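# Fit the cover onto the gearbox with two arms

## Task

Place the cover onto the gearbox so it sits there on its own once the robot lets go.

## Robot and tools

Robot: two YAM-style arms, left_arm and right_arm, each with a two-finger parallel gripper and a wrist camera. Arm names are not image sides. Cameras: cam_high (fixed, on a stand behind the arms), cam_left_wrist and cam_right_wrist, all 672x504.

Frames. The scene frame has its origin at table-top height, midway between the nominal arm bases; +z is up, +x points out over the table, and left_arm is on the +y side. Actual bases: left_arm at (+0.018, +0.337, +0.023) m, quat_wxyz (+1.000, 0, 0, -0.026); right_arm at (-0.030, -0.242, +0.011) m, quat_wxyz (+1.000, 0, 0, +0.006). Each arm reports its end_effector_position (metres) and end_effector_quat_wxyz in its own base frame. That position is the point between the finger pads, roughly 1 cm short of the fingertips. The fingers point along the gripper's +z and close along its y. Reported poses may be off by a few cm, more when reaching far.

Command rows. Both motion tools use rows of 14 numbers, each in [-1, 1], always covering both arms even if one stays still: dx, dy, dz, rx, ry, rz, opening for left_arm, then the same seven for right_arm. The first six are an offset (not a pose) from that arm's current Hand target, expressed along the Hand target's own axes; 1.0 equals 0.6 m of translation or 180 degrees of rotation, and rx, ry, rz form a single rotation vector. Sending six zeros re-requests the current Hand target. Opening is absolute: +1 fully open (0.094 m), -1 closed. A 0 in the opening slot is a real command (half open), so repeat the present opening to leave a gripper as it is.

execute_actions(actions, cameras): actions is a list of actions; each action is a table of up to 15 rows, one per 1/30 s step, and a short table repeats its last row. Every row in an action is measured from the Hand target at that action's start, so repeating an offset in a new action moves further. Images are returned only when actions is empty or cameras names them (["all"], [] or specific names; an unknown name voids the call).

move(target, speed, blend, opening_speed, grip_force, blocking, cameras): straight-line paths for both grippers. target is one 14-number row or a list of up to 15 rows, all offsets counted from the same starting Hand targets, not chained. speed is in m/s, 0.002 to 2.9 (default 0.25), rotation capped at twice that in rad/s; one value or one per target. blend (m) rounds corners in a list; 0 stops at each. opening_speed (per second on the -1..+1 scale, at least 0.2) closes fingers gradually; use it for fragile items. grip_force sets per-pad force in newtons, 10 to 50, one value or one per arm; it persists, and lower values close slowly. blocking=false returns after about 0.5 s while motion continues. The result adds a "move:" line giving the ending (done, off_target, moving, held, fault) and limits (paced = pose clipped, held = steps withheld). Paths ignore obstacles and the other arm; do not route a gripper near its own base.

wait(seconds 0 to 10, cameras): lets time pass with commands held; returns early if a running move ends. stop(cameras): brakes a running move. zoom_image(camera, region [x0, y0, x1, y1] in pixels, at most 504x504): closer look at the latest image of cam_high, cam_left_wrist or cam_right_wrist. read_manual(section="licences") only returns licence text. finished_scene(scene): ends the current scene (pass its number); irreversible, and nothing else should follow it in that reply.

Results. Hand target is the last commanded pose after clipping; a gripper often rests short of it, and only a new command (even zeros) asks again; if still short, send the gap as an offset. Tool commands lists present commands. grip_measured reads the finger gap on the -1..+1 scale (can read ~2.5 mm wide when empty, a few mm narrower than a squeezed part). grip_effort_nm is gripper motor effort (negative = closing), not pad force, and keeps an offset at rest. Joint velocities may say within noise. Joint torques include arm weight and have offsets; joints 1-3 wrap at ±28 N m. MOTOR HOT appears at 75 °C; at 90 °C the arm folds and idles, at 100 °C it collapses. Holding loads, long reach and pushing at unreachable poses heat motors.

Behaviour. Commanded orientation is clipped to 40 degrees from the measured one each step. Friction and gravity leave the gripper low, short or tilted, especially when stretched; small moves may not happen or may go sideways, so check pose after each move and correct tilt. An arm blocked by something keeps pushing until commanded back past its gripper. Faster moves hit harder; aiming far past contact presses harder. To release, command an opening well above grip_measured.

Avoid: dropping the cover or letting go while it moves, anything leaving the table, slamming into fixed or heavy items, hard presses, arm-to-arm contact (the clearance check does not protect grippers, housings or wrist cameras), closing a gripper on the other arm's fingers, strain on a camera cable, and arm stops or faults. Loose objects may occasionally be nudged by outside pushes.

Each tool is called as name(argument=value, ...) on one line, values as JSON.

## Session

execute_actions(actions=[])

Scene clock: 0.00 s.
left_arm: end_effector_position=(+0.3090, -0.0572, +0.1000) grip_measured=+1.000 grip_effort_nm=n/a end_effector_quat_wxyz=(+0.570, -0.116, +0.789, -0.197) | right_arm: end_effector_position=(+0.4348, +0.0454, +0.1060) grip_measured=+1.000 grip_effort_nm=n/a end_effector_quat_wxyz=(+0.531, +0.033, +0.846, +0.032)
Joint positions: left_arm=[-0.179 1.099 0.058 0.765 0.007 -0.477 0.094] | right_arm=[0.15 1.581 0.634 0.496 0.116 0.155 0.094]
Joint velocities: within noise
Joint torques (N m): no reading
Motor temperatures (°C): left_arm=[21 28 32 30 22 21 20] | right_arm=[22 29 28 33 20 18 19]
Heat: left arm: 32 °C; right arm: 33 °C.
Hand target: left_arm +0.3119, -0.0577, +0.1065; +0.577, -0.115, +0.783, -0.199 | right_arm +0.4370, +0.0456, +0.1127; +0.538, +0.034, +0.842, +0.033
Tool commands: left_gripper/opening=+1.0 right_gripper/opening=+1.0

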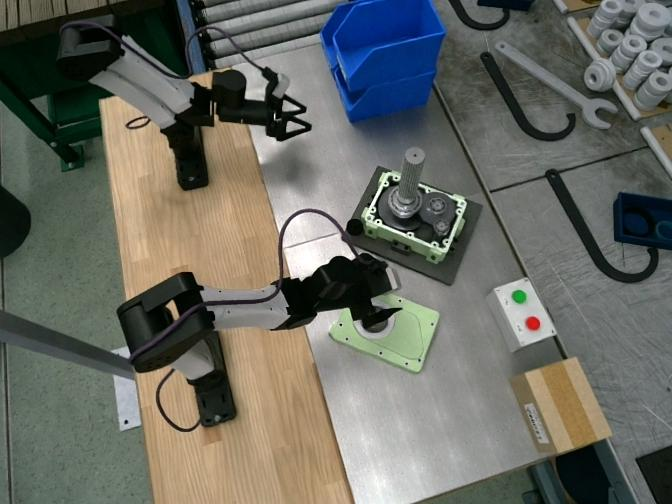

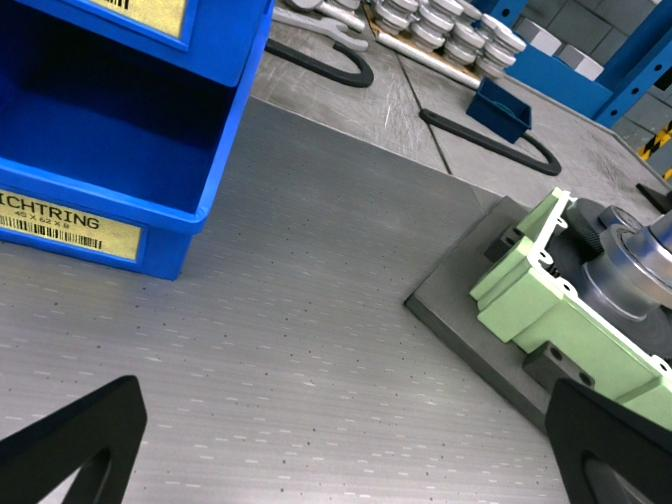

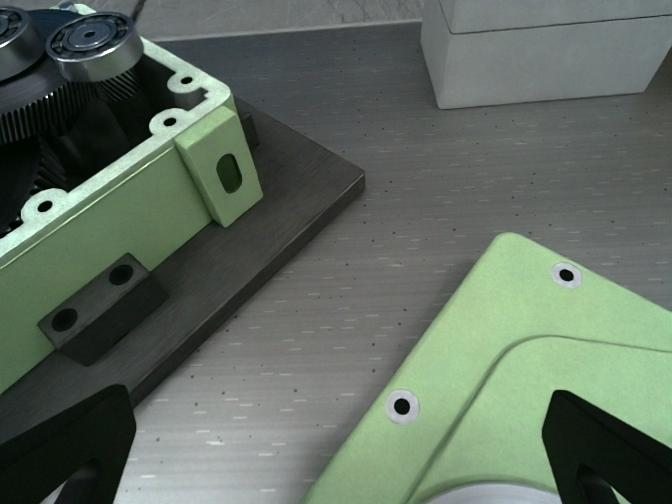

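zoom_image(camera="cam_high", region=[310, 240, 470, 390])

zoom_image(camera="cam_high", region=[330, 130, 500, 290])

Scaled by 3.150 from the camera's 672x504 image, which has a finer 960x720 frame.

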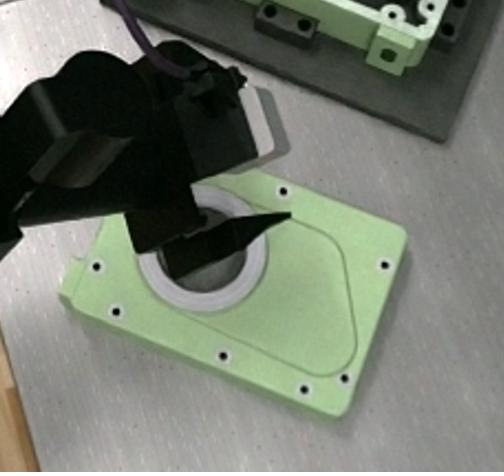

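Scaled by 2.965 from the camera's 672x504 image, which has a finer 960x720 frame.

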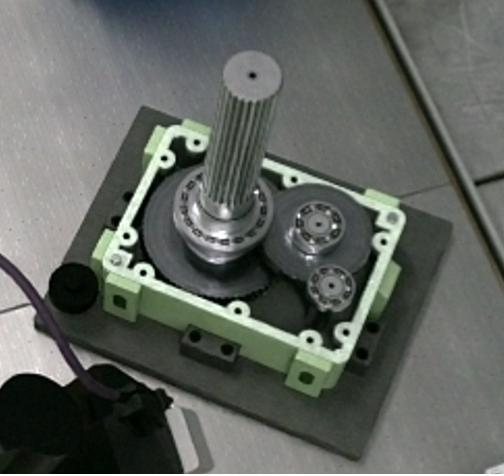

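move(target=[-0.0703,-0.1572,0.0962,0.330,0.0395,0.2008,0.4,0.0585,-0.1335,-0.1323,-0.2612,-0.0464,-0.1583,1.0], speed=0.3, cameras=["all"])

Scene clock: 11.87 s.
left_arm: end_effector_position=(+0.3722, -0.1325, +0.1577) grip_measured=+0.402 grip_effort_nm=-0.08 end_effector_quat_wxyz=(+0.531, +0.412, +0.631, -0.387) | right_arm: end_effector_position=(+0.3462, -0.0313, +0.1027) grip_measured=+1.000 grip_effort_nm=0.02 end_effector_quat_wxyz=(+0.552, -0.380, +0.707, +0.226)
Joint positions: left_arm=[0.092 1.691 0.761 0.456 1.267 0.403 0.066] | right_arm=[-0.587 1.735 0.853 -0.365 -1.262 -1.336 0.094]
Joint torques (N m): left_arm=[-0.5 -7.35 9.18 1.38 0.44 0.32] | right_arm=[-0.32 -6.78 7.92 0.62 -0.74 -0.07]
Heat: left arm: 34 °C; right arm: 35 °C.
Hand target: left_arm +0.3750, -0.1351, +0.1702; +0.543, +0.430, +0.613, -0.380 | right_arm +0.3485, -0.0325, +0.1068; +0.556, -0.381, +0.702, +0.230
Off the commanded pose: left_arm 0.013 m, 3 deg | right_arm 0.005 m, 1 deg.
move: off_target (left_arm)

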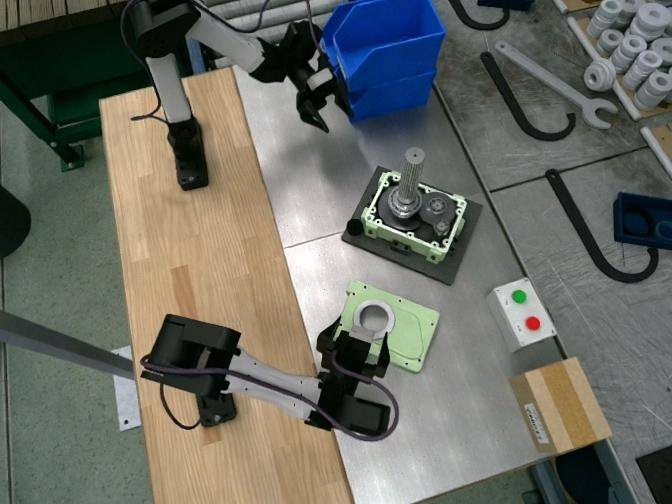

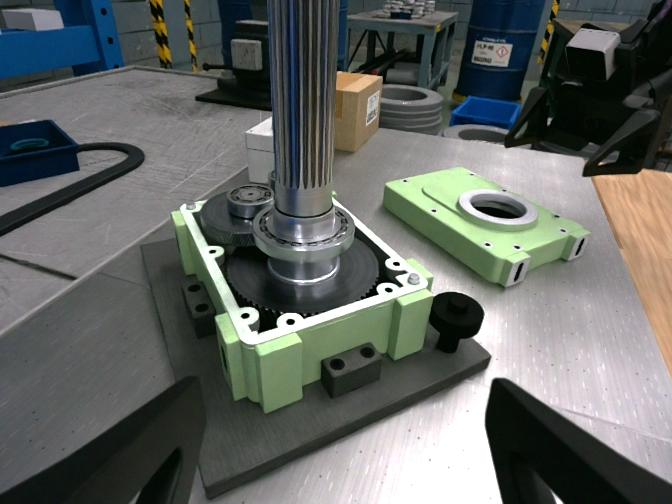

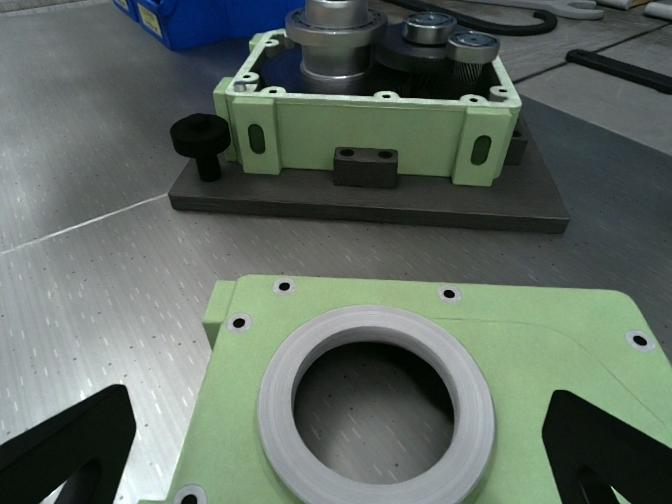

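move(target=[0,0,0,0,0,0,0.4,0.0320,-0.0212,0.0638,0.0212,0.0022,0.0061,1.0], speed=0.12, cameras=["cam_left_wrist","cam_right_wrist"])

zoom_image(camera="cam_left_wrist", region=[370, 100, 640, 300])

Scene clock: 17.13 s.
left_arm: end_effector_position=(+0.3720, -0.1325, +0.1574) grip_measured=+0.402 grip_effort_nm=-0.08 end_effector_quat_wxyz=(+0.531, +0.412, +0.632, -0.387) | right_arm: end_effector_position=(+0.3806, -0.0195, +0.0815) grip_measured=+1.000 grip_effort_nm=0.02 end_effector_quat_wxyz=(+0.565, -0.356, +0.715, +0.208)
Joint positions: left_arm=[0.092 1.691 0.761 0.454 1.267 0.404 0.066] | right_arm=[-0.488 1.804 0.733 0.244 -1.187 -0.898 0.094]
Joint torques (N m): left_arm=[-0.47 -7.36 9.28 1.35 0.45 0.31] | right_arm=[0.24 -7.54 5.08 1.51 -0.43 0.06]
Heat: left arm: 34 °C; right arm: 35 °C.
Hand target: left_arm +0.3750, -0.1351, +0.1702; +0.543, +0.430, +0.613, -0.380 | right_arm +0.3800, -0.0169, +0.0794; +0.564, -0.357, +0.715, +0.211
Off the commanded pose: left_arm 0.013 m, 3 deg | right_arm 0.004 m, 0 deg.
move: off_target (left_arm)
Images, in order (width x height): cam_left_wrist 672x504, cam_right_wrist 672x504.

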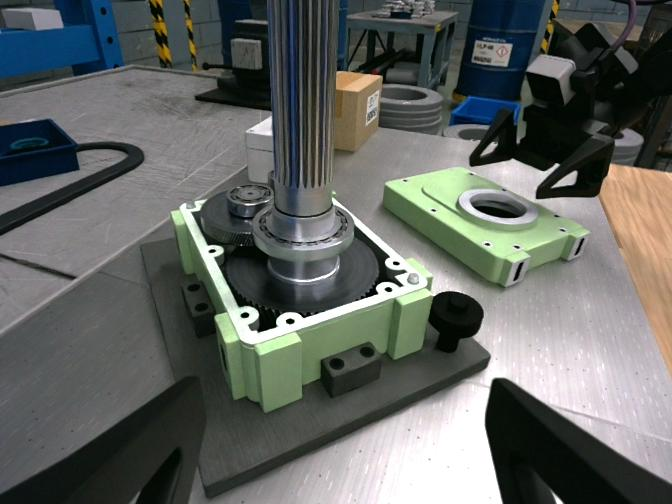

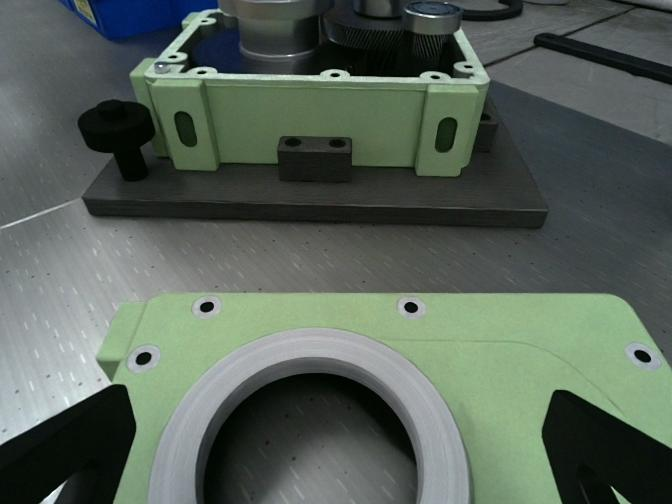

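Scaled by 1.867 from the camera's 672x504 image, which has a finer 960x720 frame.

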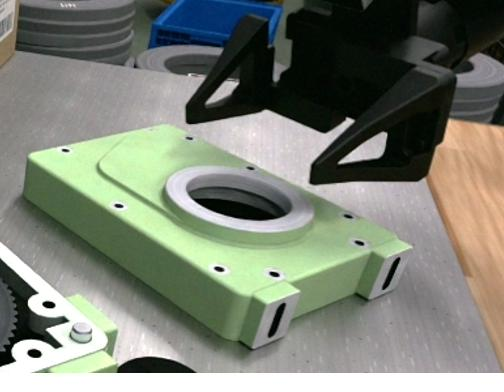

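move(target=[0,0,0,0,0,0,0.4,0.0298,0.0150,0.0210,-0.0006,0.0055,0,1.0], speed=0.1, cameras=["cam_left_wrist","cam_right_wrist"])

zoom_image(camera="cam_left_wrist", region=[400, 100, 640, 300])

Scene clock: 26.53 s.
left_arm: end_effector_position=(+0.3720, -0.1325, +0.1574) grip_measured=+0.402 grip_effort_nm=-0.08 end_effector_quat_wxyz=(+0.531, +0.412, +0.632, -0.387) | right_arm: end_effector_position=(+0.3804, -0.0095, +0.0605) grip_measured=+1.000 grip_effort_nm=0.02 end_effector_quat_wxyz=(+0.558, -0.359, +0.719, +0.205)
Joint positions: left_arm=[0.092 1.691 0.761 0.454 1.267 0.404 0.066] | right_arm=[-0.456 1.857 0.687 0.368 -1.153 -0.868 0.094]
Joint torques (N m): left_arm=[-0.44 -7.31 9.26 1.35 0.45 0.31] | right_arm=[0.2 -7.46 4.71 1.58 -0.4 0.07]
Heat: left arm: 36 °C; right arm: 34 °C.
Hand target: left_arm +0.3750, -0.1351, +0.1702; +0.543, +0.430, +0.613, -0.380 | right_arm +0.3796, -0.0070, +0.0578; +0.557, -0.359, +0.719, +0.208
Off the commanded pose: left_arm 0.013 m, 3 deg | right_arm 0.004 m, 0 deg.
move: off_target (left_arm)
Images, in order (width x height): cam_left_wrist 672x504, cam_right_wrist 672x504.

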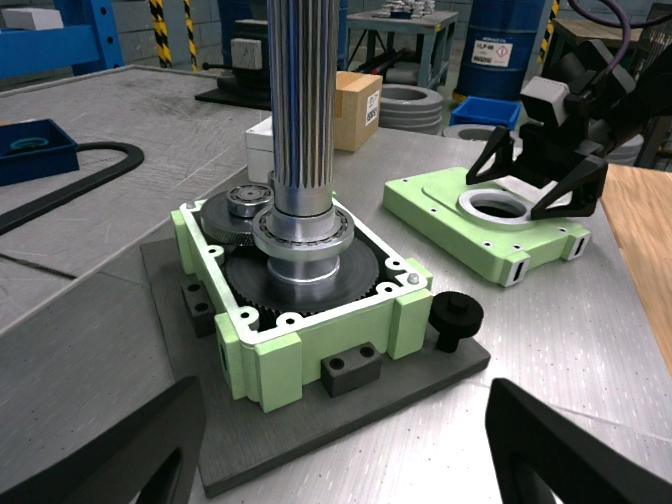

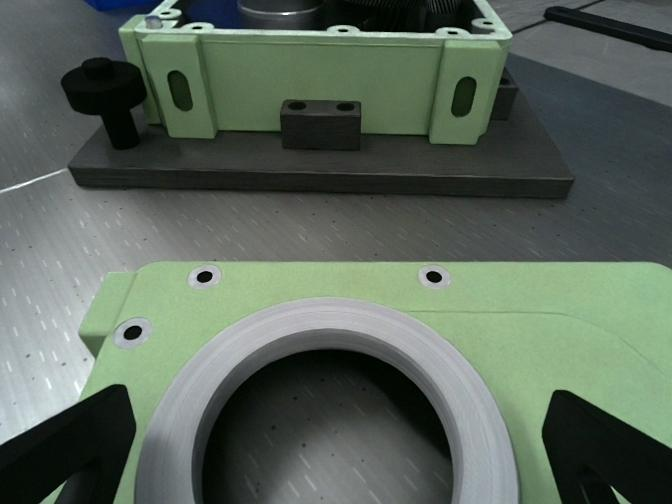

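Scaled by 2.100 from the camera's 672x504 image, which has a finer 960x720 frame.

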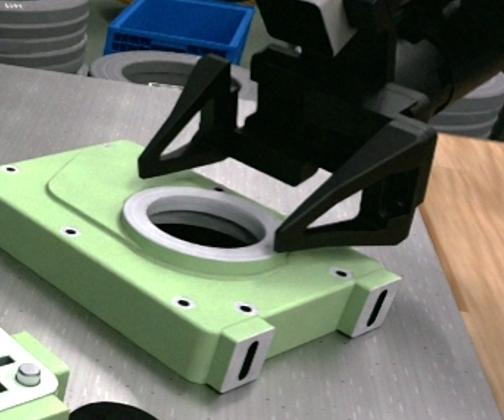

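move(target=[0,0,0,0,0,0,0.4,0.0183,0.0061,0.0097,0,0,0,1.0], speed=0.06, cameras=["cam_left_wrist","cam_right_wrist"])

zoom_image(camera="cam_left_wrist", region=[430, 130, 610, 280])

Scene clock: 28.53 s.
left_arm: end_effector_position=(+0.3720, -0.1325, +0.1574) grip_measured=+0.402 grip_effort_nm=-0.08 end_effector_quat_wxyz=(+0.531, +0.412, +0.632, -0.387) | right_arm: end_effector_position=(+0.3811, -0.0070, +0.0510) grip_measured=+1.000 grip_effort_nm=0.01 end_effector_quat_wxyz=(+0.562, -0.361, +0.716, +0.203)
Joint positions: left_arm=[0.092 1.691 0.761 0.454 1.267 0.404 0.066] | right_arm=[-0.448 1.897 0.666 0.455 -1.15 -0.851 0.094]
Joint torques (N m): left_arm=[-0.44 -7.42 9.21 1.35 0.45 0.31] | right_arm=[0.32 -7.05 4.34 1.57 -0.35 0.06]
Heat: left arm: 36 °C; right arm: 34 °C.
Hand target: left_arm +0.3750, -0.1351, +0.1702; +0.543, +0.430, +0.613, -0.380 | right_arm +0.3793, -0.0037, +0.0454; +0.557, -0.359, +0.719, +0.208
Off the commanded pose: left_arm 0.013 m, 3 deg | right_arm 0.007 m, 1 deg.
move: off_target (left_arm)
Images, in order (width x height): cam_left_wrist 672x504, cam_right_wrist 672x504.

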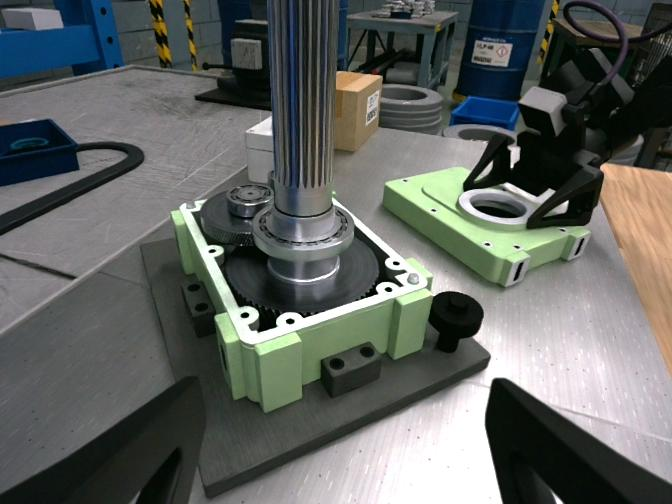

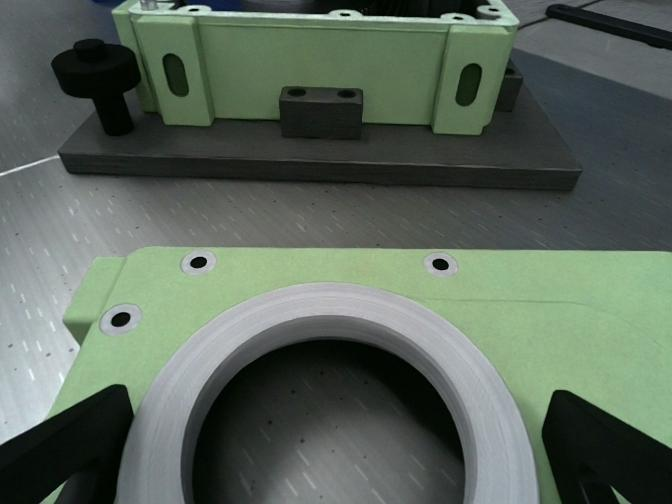

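Scaled by 2.800 from the camera's 672x504 image, which has a finer 960x720 frame.

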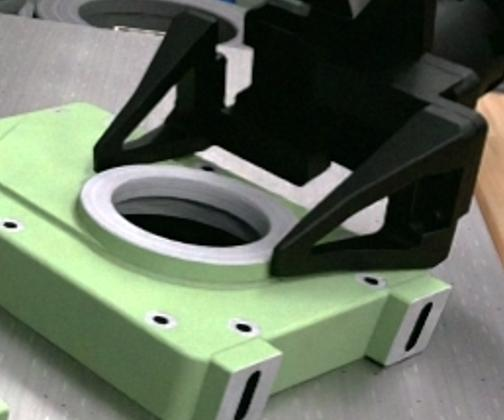

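move(target=[[0,0,0,0,0,0,0.4,-0.0003,0.0040,0,0,0,0,1.0],[0,0,0,0,0,0,0.4,-0.0003,0.0040,0,0,0,0,0.55]], speed=0.05, opening_speed=0.3, cameras=["cam_right_wrist"])

Scene clock: 31.80 s.
left_arm: end_effector_position=(+0.3720, -0.1325, +0.1574) grip_measured=+0.402 grip_effort_nm=-0.08 end_effector_quat_wxyz=(+0.531, +0.412, +0.632, -0.387) | right_arm: end_effector_position=(+0.3798, -0.0052, +0.0511) grip_measured=+0.838 grip_effort_nm=-1.01 end_effector_quat_wxyz=(+0.564, -0.360, +0.714, +0.205)
Joint positions: left_arm=[0.092 1.691 0.761 0.454 1.267 0.404 0.066] | right_arm=[-0.446 1.897 0.656 0.474 -1.154 -0.84 0.086]
Joint torques (N m): left_arm=[-0.47 -7.35 9.26 1.36 0.46 0.32] | right_arm=[0.38 -7.46 4.14 1.46 -0.28 -0.01]
Heat: left arm: 36 °C; right arm: 34 °C.
Hand target: left_arm +0.3750, -0.1351, +0.1702; +0.543, +0.430, +0.613, -0.380 | right_arm +0.3775, -0.0021, +0.0452; +0.557, -0.359, +0.719, +0.208
Off the commanded pose: left_arm 0.013 m, 3 deg | right_arm 0.007 m, 1 deg.
move: off_target (left_arm)
Images, in order (width x height): cam_right_wrist 672x504.

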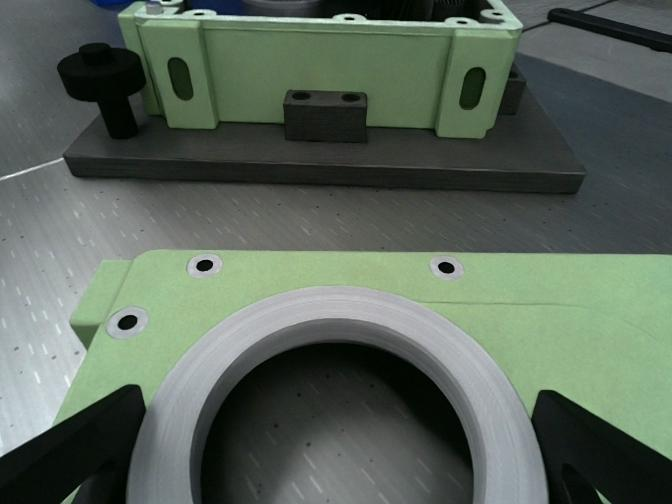

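move(target=[[0,0,0,0,0,0,0.4,0,0,0,0,0,0,1.0],[0,0,0,0,0,0,0.4,0.0190,0.0020,0.0058,0,0,0,1.0],[0,0,0,0,0,0,0.4,0.0190,0.0020,0.0058,0,0,0,0.5]], speed=0.04, opening_speed=0.5, cameras=["cam_left_wrist","cam_right_wrist"])

zoom_image(camera="cam_left_wrist", region=[430, 130, 610, 280])

Scene clock: 36.63 s.
left_arm: end_effector_position=(+0.3720, -0.1325, +0.1574) grip_measured=+0.402 grip_effort_nm=-0.08 end_effector_quat_wxyz=(+0.531, +0.412, +0.632, -0.387) | right_arm: end_effector_position=(+0.3808, -0.0030, +0.0524) grip_measured=+0.832 grip_effort_nm=-1.01 end_effector_quat_wxyz=(+0.574, -0.362, +0.702, +0.216)
Joint positions: left_arm=[0.092 1.691 0.761 0.454 1.267 0.404 0.066] | right_arm=[-0.446 1.925 0.656 0.536 -1.19 -0.812 0.086]
Joint torques (N m): left_arm=[-0.46 -7.41 9.25 1.37 0.46 0.32] | right_arm=[0.25 -5.68 3.12 1.39 0.12 -0.32]
Motor temperatures (°C): left_arm=[21 30 37 32 22 21 20] | right_arm=[22 31 30 34 20 18 19]
Heat: left arm: 37 °C; right arm: 34 °C.
Hand target: left_arm +0.3750, -0.1351, +0.1702; +0.543, +0.430, +0.613, -0.380 | right_arm +0.3775, -0.0021, +0.0332; +0.557, -0.359, +0.719, +0.208
Off the commanded pose: left_arm 0.013 m, 3 deg | right_arm 0.020 m, 3 deg.
move: off_target (left_arm, right_arm); target 3's new opening was sent with right_arm's hand 0.019 m and 3 deg from that target
Images, in order (width x height): cam_left_wrist 672x504, cam_right_wrist 672x504.

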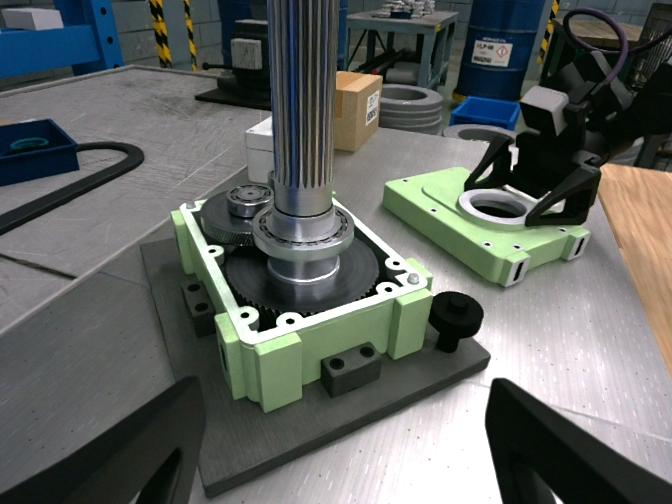

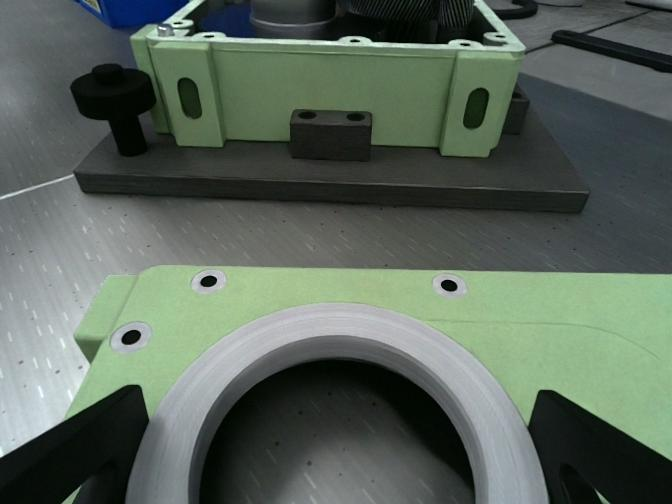

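Scaled by 2.800 from the camera's 672x504 image, which has a finer 960x720 frame.

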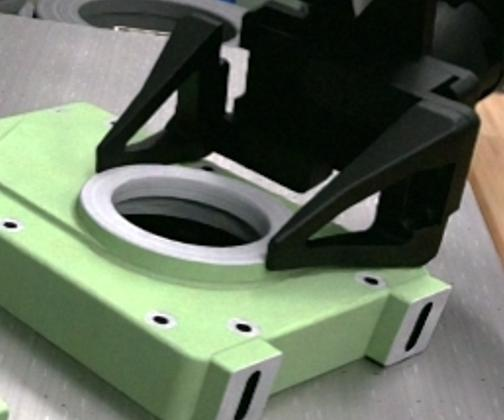

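move(target=[[0,0,0,0,0,0,0.4,0,0,0,0,0,0,1.0],[0,0,0,0,0,0,0.4,-0.0219,-0.0023,-0.0067,-0.0017,0.0166,0,1.0]], speed=0.05, opening_speed=0.6, cameras=["cam_left_wrist","cam_right_wrist"])

zoom_image(camera="cam_left_wrist", region=[430, 130, 610, 280])

Scene clock: 40.37 s.
left_arm: end_effector_position=(+0.3720, -0.1325, +0.1574) grip_measured=+0.402 grip_effort_nm=-0.08 end_effector_quat_wxyz=(+0.531, +0.412, +0.632, -0.387) | right_arm: end_effector_position=(+0.3787, -0.0035, +0.0489) grip_measured=+0.998 grip_effort_nm=0.10 end_effector_quat_wxyz=(+0.550, -0.369, +0.723, +0.197)
Joint positions: left_arm=[0.092 1.691 0.761 0.454 1.267 0.404 0.066] | right_arm=[-0.436 1.874 0.669 0.386 -1.121 -0.894 0.094]
Joint torques (N m): left_arm=[-0.47 -7.38 9.21 1.35 0.45 0.32] | right_arm=[0.29 -9.39 5.6 0.89 -0.18 -0.02]
Heat: left arm: 37 °C; right arm: 34 °C.
Hand target: left_arm +0.3750, -0.1351, +0.1702; +0.543, +0.430, +0.613, -0.380 | right_arm +0.3775, -0.0021, +0.0471; +0.537, -0.366, +0.733, +0.201
Off the commanded pose: left_arm 0.013 m, 3 deg | right_arm 0.003 m, 2 deg.
move: off_target (left_arm)
Images, in order (width x height): cam_left_wrist 672x504, cam_right_wrist 672x504.

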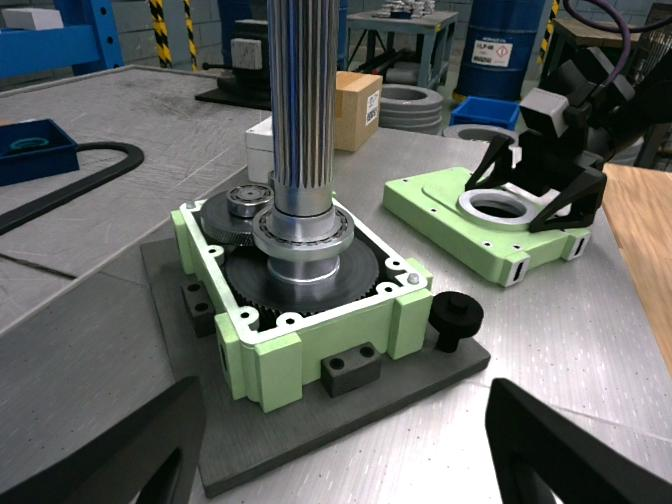

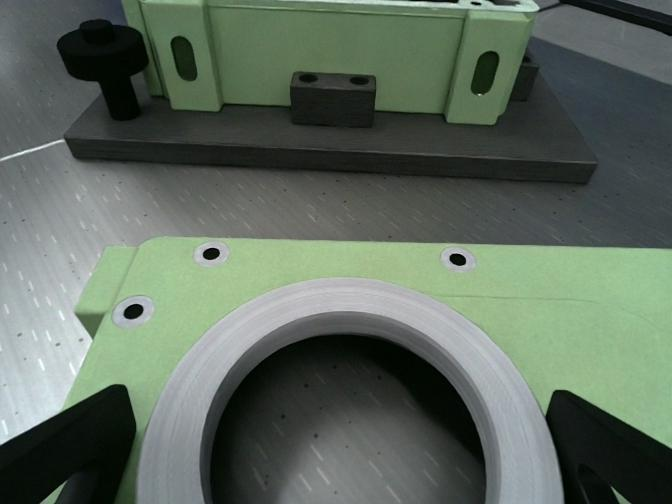

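Scaled by 2.800 from the camera's 672x504 image, which has a finer 960x720 frame.

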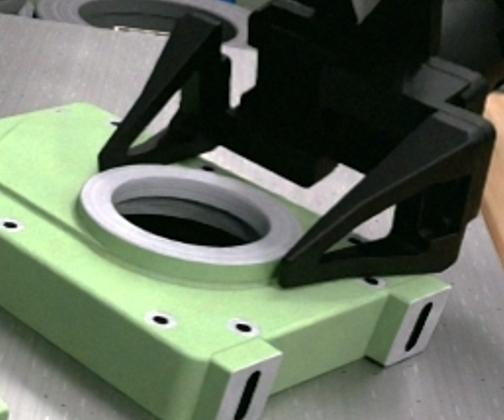

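move(target=[[0,0,0,0,0,0,0.4,0.0047,-0.0015,-0.0035,0,0,0,1.0],[0,0,0,0,0,0,0.4,0.0047,-0.0015,-0.0035,0,0,0,0.5]], speed=0.05, opening_speed=0.4, cameras=["cam_left_wrist","cam_right_wrist"])

zoom_image(camera="cam_left_wrist", region=[430, 130, 610, 280])

Scene clock: 43.60 s.
left_arm: end_effector_position=(+0.3720, -0.1325, +0.1574) grip_measured=+0.402 grip_effort_nm=-0.08 end_effector_quat_wxyz=(+0.531, +0.412, +0.632, -0.387) | right_arm: end_effector_position=(+0.3806, -0.0051, +0.0488) grip_measured=+0.843 grip_effort_nm=-1.01 end_effector_quat_wxyz=(+0.548, -0.372, +0.724, +0.193)
Joint positions: left_arm=[0.092 1.691 0.761 0.454 1.267 0.404 0.066] | right_arm=[-0.436 1.874 0.68 0.369 -1.113 -0.908 0.087]
Joint torques (N m): left_arm=[-0.46 -7.39 9.28 1.36 0.45 0.31] | right_arm=[-0.51 -8.73 5.24 0.9 -0.35 -0.07]
Heat: left arm: 38 °C; right arm: 34 °C.
Hand target: left_arm +0.3750, -0.1351, +0.1702; +0.543, +0.430, +0.613, -0.380 | right_arm +0.3764, -0.0051, +0.0453; +0.537, -0.366, +0.733, +0.201
Off the commanded pose: left_arm 0.013 m, 3 deg | right_arm 0.006 m, 2 deg.
move: off_target (left_arm)
Images, in order (width x height): cam_left_wrist 672x504, cam_right_wrist 672x504.

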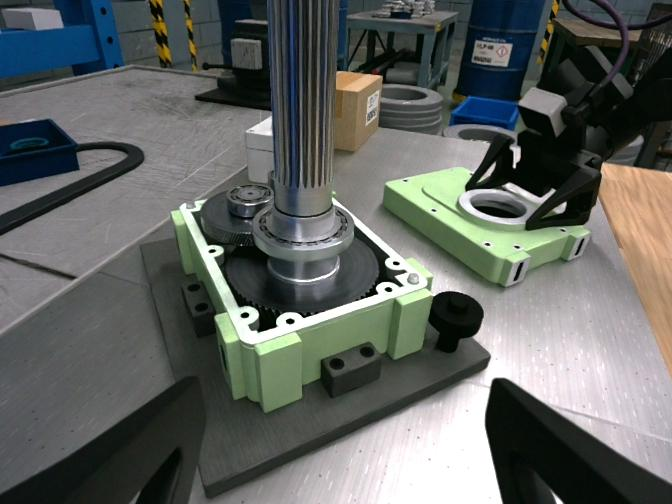

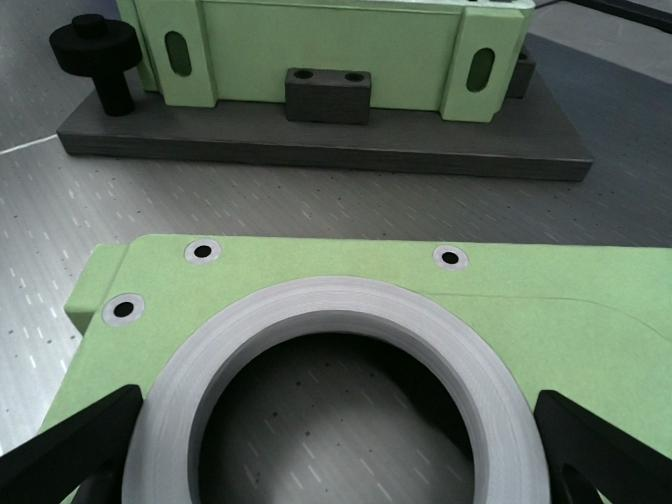

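Scaled by 2.800 from the camera's 672x504 image, which has a finer 960x720 frame.

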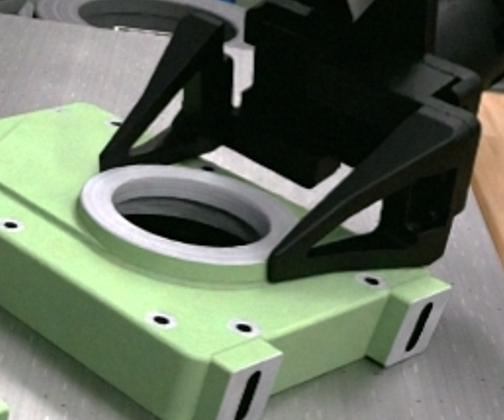

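move(target=[[0,0,0,0,0,0,0.4,0,0,0,0,0,0,1.0],[0,0,0,0,0,0,0.4,-0.0003,0,-0.0063,0.0009,-0.0088,0,1.0],[0,0,0,0,0,0,0.4,-0.0003,0,-0.0063,0.0009,-0.0088,0,0.5]], speed=0.05, opening_speed=0.6, cameras=["cam_left_wrist","cam_right_wrist"])

zoom_image(camera="cam_left_wrist", region=[430, 130, 610, 280])

Scene clock: 48.87 s.
left_arm: end_effector_position=(+0.3720, -0.1325, +0.1574) grip_measured=+0.402 grip_effort_nm=-0.08 end_effector_quat_wxyz=(+0.531, +0.412, +0.632, -0.387) | right_arm: end_effector_position=(+0.3794, -0.0088, +0.0493) grip_measured=+0.840 grip_effort_nm=-1.01 end_effector_quat_wxyz=(+0.550, -0.369, +0.724, +0.193)
Joint positions: left_arm=[0.092 1.691 0.761 0.454 1.267 0.404 0.066] | right_arm=[-0.449 1.874 0.68 0.363 -1.122 -0.913 0.086]
Joint torques (N m): left_arm=[-0.53 -7.36 9.18 1.35 0.45 0.31] | right_arm=[-0.75 -7.88 4.1 1.33 -0.6 0.06]
Heat: left arm: 38 °C; right arm: 33 °C.
Hand target: left_arm +0.3750, -0.1351, +0.1702; +0.543, +0.430, +0.613, -0.380 | right_arm +0.3741, -0.0076, +0.0467; +0.548, -0.362, +0.726, +0.205
Off the commanded pose: left_arm 0.013 m, 3 deg | right_arm 0.006 m, 2 deg.
move: off_target (left_arm)
Images, in order (width x height): cam_left_wrist 672x504, cam_right_wrist 672x504.

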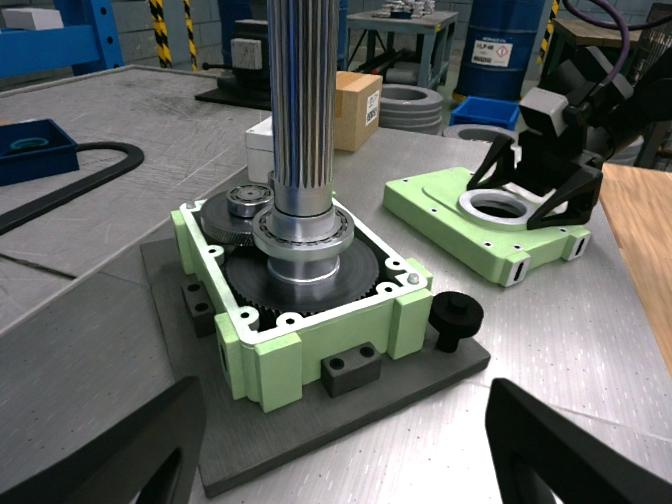

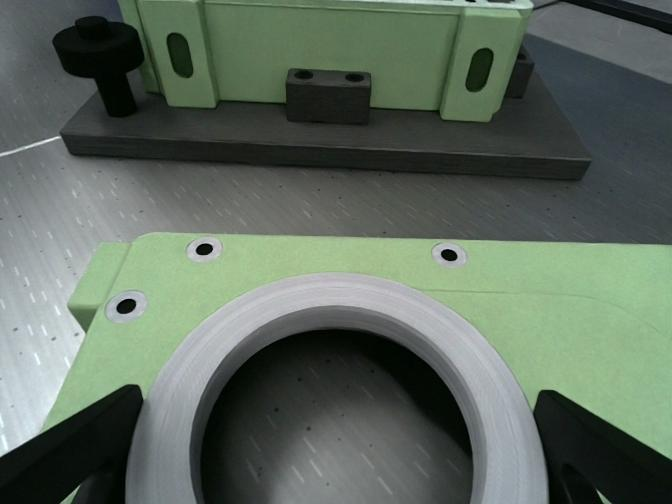

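Scaled by 2.800 from the camera's 672x504 image, which has a finer 960x720 frame.

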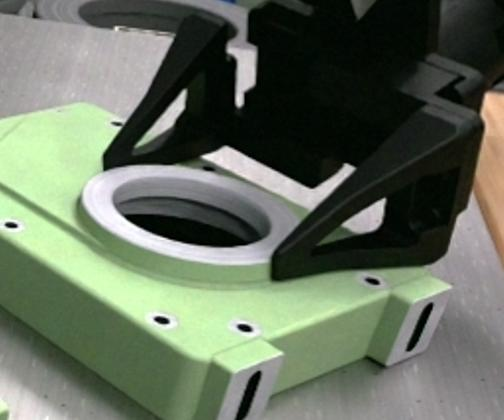

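move(target=[0,0,0,0,0,0,0.4,-0.2717,-0.0477,-0.0617,0.0054,-0.0519,-0.0656,0.5], speed=0.1, cameras=["cam_left_wrist","cam_right_wrist"])

zoom_image(camera="cam_left_wrist", region=[380, 20, 672, 260])

Scene clock: 53.57 s.
left_arm: end_effector_position=(+0.3720, -0.1325, +0.1574) grip_measured=+0.402 grip_effort_nm=-0.08 end_effector_quat_wxyz=(+0.531, +0.412, +0.632, -0.387) | right_arm: end_effector_position=(+0.3805, -0.0096, +0.1443) grip_measured=+0.840 grip_effort_nm=-1.01 end_effector_quat_wxyz=(+0.548, -0.342, +0.735, +0.207)
Joint positions: left_arm=[0.092 1.691 0.761 0.454 1.267 0.404 0.066] | right_arm=[-0.449 1.585 0.824 -0.04 -1.12 -0.823 0.086]
Joint torques (N m): left_arm=[-0.47 -7.38 9.22 1.36 0.45 0.29] | right_arm=[0.32 -13.56 13.15 2.62 -1.74 -0.28]
Heat: left arm: 38 °C; right arm: 34 °C.
Hand target: left_arm +0.3750, -0.1351, +0.1702; +0.543, +0.430, +0.613, -0.380 | right_arm +0.3939, -0.0029, +0.2149; +0.626, -0.412, +0.640, +0.170
Off the commanded pose: left_arm 0.013 m, 3 deg | right_arm 0.072 m, 17 deg.
move: off_target (left_arm, right_arm)
Images, in order (width x height): cam_left_wrist 672x504, cam_right_wrist 672x504.

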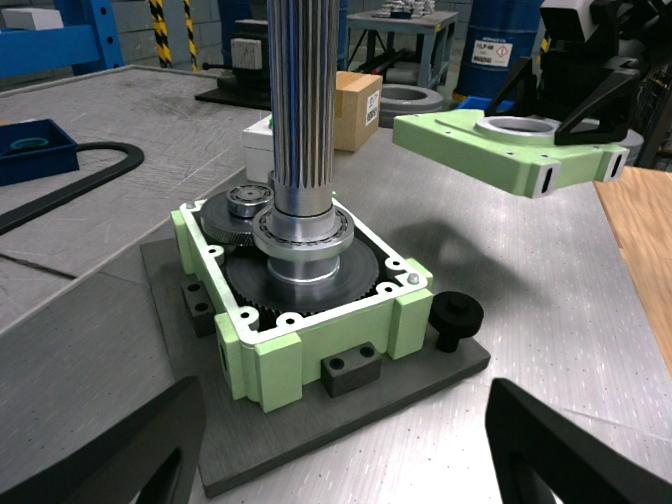

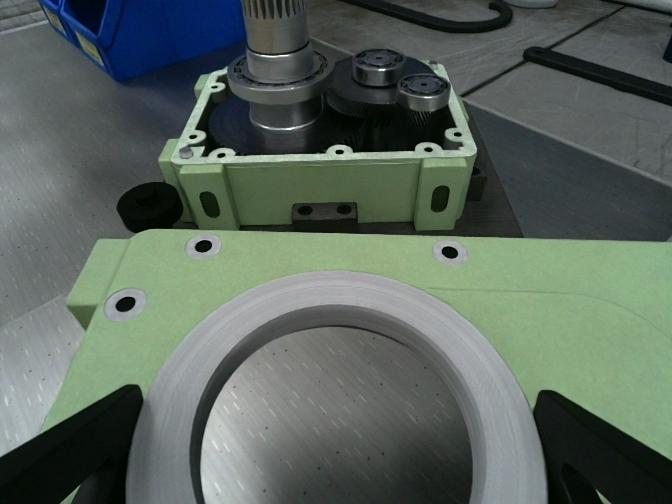

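Scaled by 1.726 from the camera's 672x504 image, which has a finer 960x720 frame.

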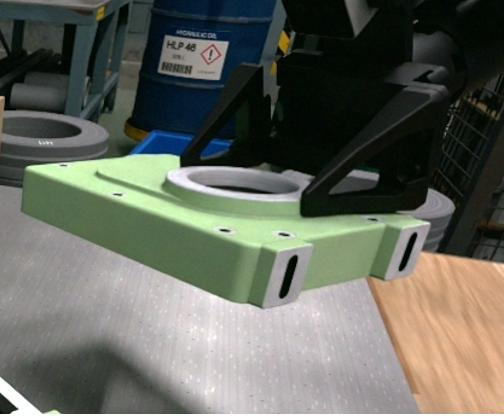

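move(target=[[0,0,0,0,0,0,0.4,-0.5073,-0.0793,0.1655,0.0222,-0.0693,-0.0022,0.5],[0,0,0,0,0,0,0.4,-0.5228,-0.0782,0.3752,0.0211,-0.0726,-0.0082,0.5]], speed=[0.16,0.1], blend=[0.03,0], cameras=["all"])

zoom_image(camera="cam_left_wrist", region=[180, 0, 560, 200])

Scene clock: 60.83 s.
left_arm: end_effector_position=(+0.3720, -0.1325, +0.1574) grip_measured=+0.402 grip_effort_nm=-0.08 end_effector_quat_wxyz=(+0.531, +0.412, +0.632, -0.387) | right_arm: end_effector_position=(+0.5305, +0.2236, +0.3696) grip_measured=+0.840 grip_effort_nm=-1.01 end_effector_quat_wxyz=(+0.583, -0.353, +0.697, +0.224)
Joint positions: left_arm=[0.092 1.691 0.761 0.454 1.267 0.404 0.066] | right_arm=[0.23 1.933 1.963 -0.299 -0.588 -0.253 0.086]
Joint torques (N m): left_arm=[-0.46 -7.41 9.31 1.36 0.44 0.31] | right_arm=[0.1 -16.59 16.47 4.37 -0.31 -0.39]
Heat: left arm: 39 °C; right arm: 38 °C.
Hand target: left_arm +0.3750, -0.1351, +0.1702; +0.543, +0.430, +0.613, -0.380 | right_arm +0.5384, +0.2328, +0.4888; +0.710, -0.378, +0.564, +0.187
Off the commanded pose: left_arm 0.013 m, 3 deg | right_arm 0.120 m, 22 deg.
move: off_target (left_arm, right_arm)

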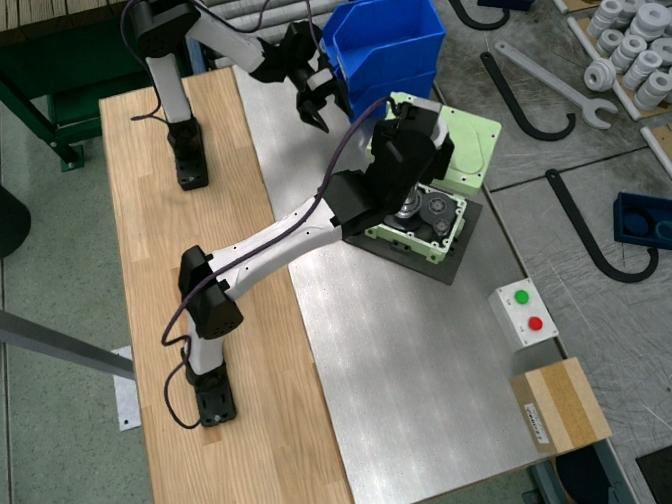

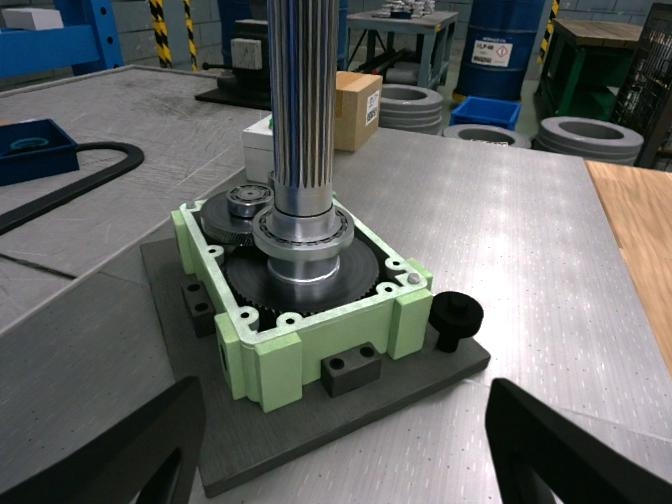

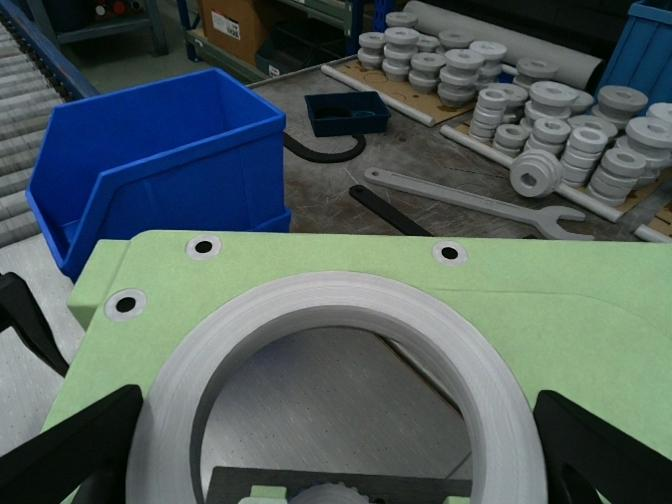

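Scaled by 1.326 from the camera's 672x504 image, which has a finer 960x720 frame.

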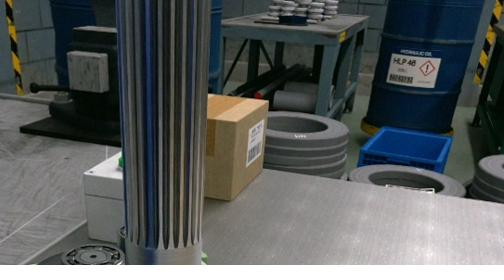

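zoom_image(camera="cam_right_wrist", region=[130, 380, 550, 504])

Scaled by 1.200 from the camera's 672x504 image, which has a finer 960x720 frame.

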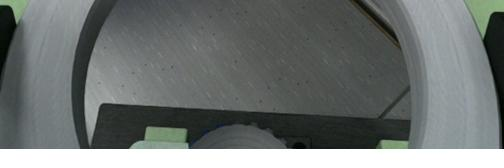

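move(target=[0,0,0,0,0,0,0.4,0.0228,0.0105,-0.0065,-0.0045,0.0131,0,0.5], speed=0.08, cameras=["cam_right_wrist","cam_high"])

zoom_image(camera="cam_right_wrist", region=[130, 380, 550, 504])

zoom_image(camera="cam_high", region=[330, 70, 520, 260])

Scene clock: 64.07 s.
left_arm: end_effector_position=(+0.3720, -0.1325, +0.1574) grip_measured=+0.402 grip_effort_nm=-0.08 end_effector_quat_wxyz=(+0.531, +0.412, +0.632, -0.387) | right_arm: end_effector_position=(+0.5268, +0.2223, +0.3562) grip_measured=+0.840 grip_effort_nm=-1.01 end_effector_quat_wxyz=(+0.567, -0.361, +0.707, +0.218)
Joint positions: left_arm=[0.092 1.691 0.761 0.454 1.267 0.404 0.066] | right_arm=[0.23 1.925 1.939 -0.333 -0.585 -0.284 0.086]
Joint torques (N m): left_arm=[-0.47 -7.39 9.24 1.36 0.45 0.3] | right_arm=[-0.05 -16.98 16.08 4.29 -0.38 -0.41]
Motor temperatures (°C): left_arm=[21 31 39 32 23 21 20] | right_arm=[22 35 35 41 21 18 20]
Heat: left arm: 39 °C; right arm: 41 °C.
Hand target: left_arm +0.3750, -0.1351, +0.1702; +0.543, +0.430, +0.613, -0.380 | right_arm +0.5355, +0.2318, +0.4734; +0.696, -0.386, +0.577, +0.183
Off the commanded pose: left_arm 0.013 m, 3 deg | right_arm 0.118 m, 22 deg.
move: off_target (left_arm, right_arm)
Images, in order (width x height): cam_high 672x504, cam_right_wrist 672x504.

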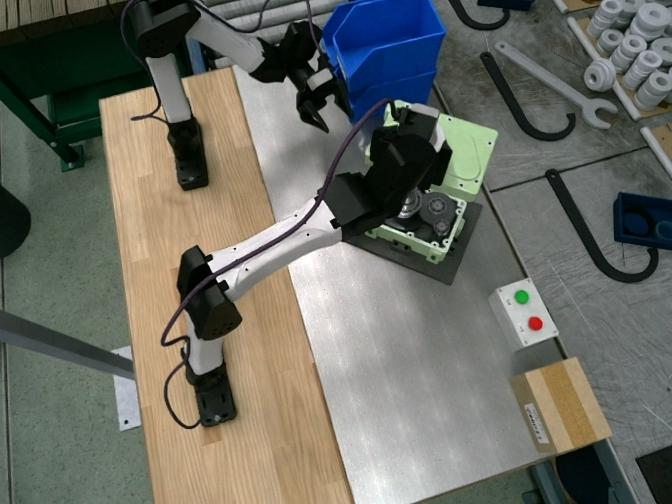

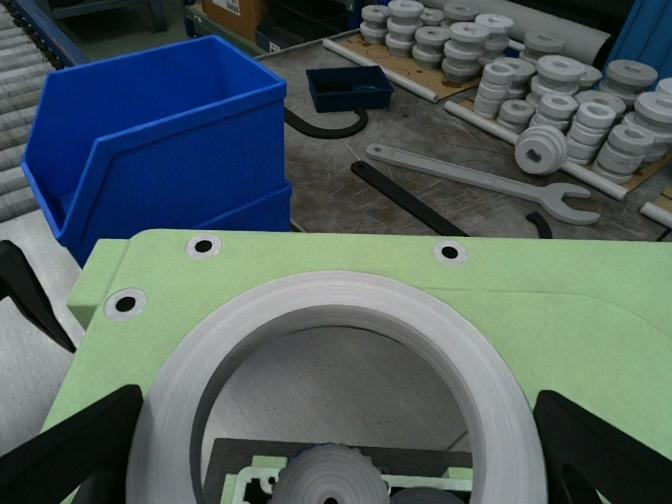

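Scaled by 1.200 from the camera's 672x504 image, which has a finer 960x720 frame.

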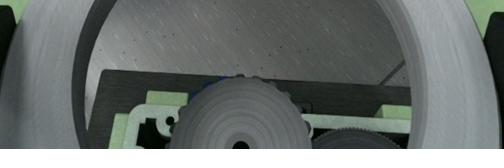

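Scaled by 2.653 from the camera's 672x504 image, which has a finer 960x720 frame.

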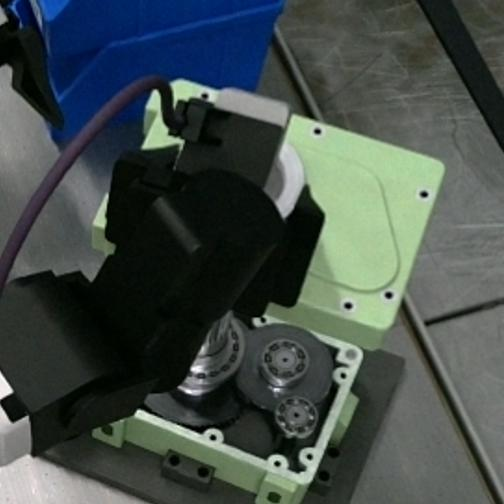

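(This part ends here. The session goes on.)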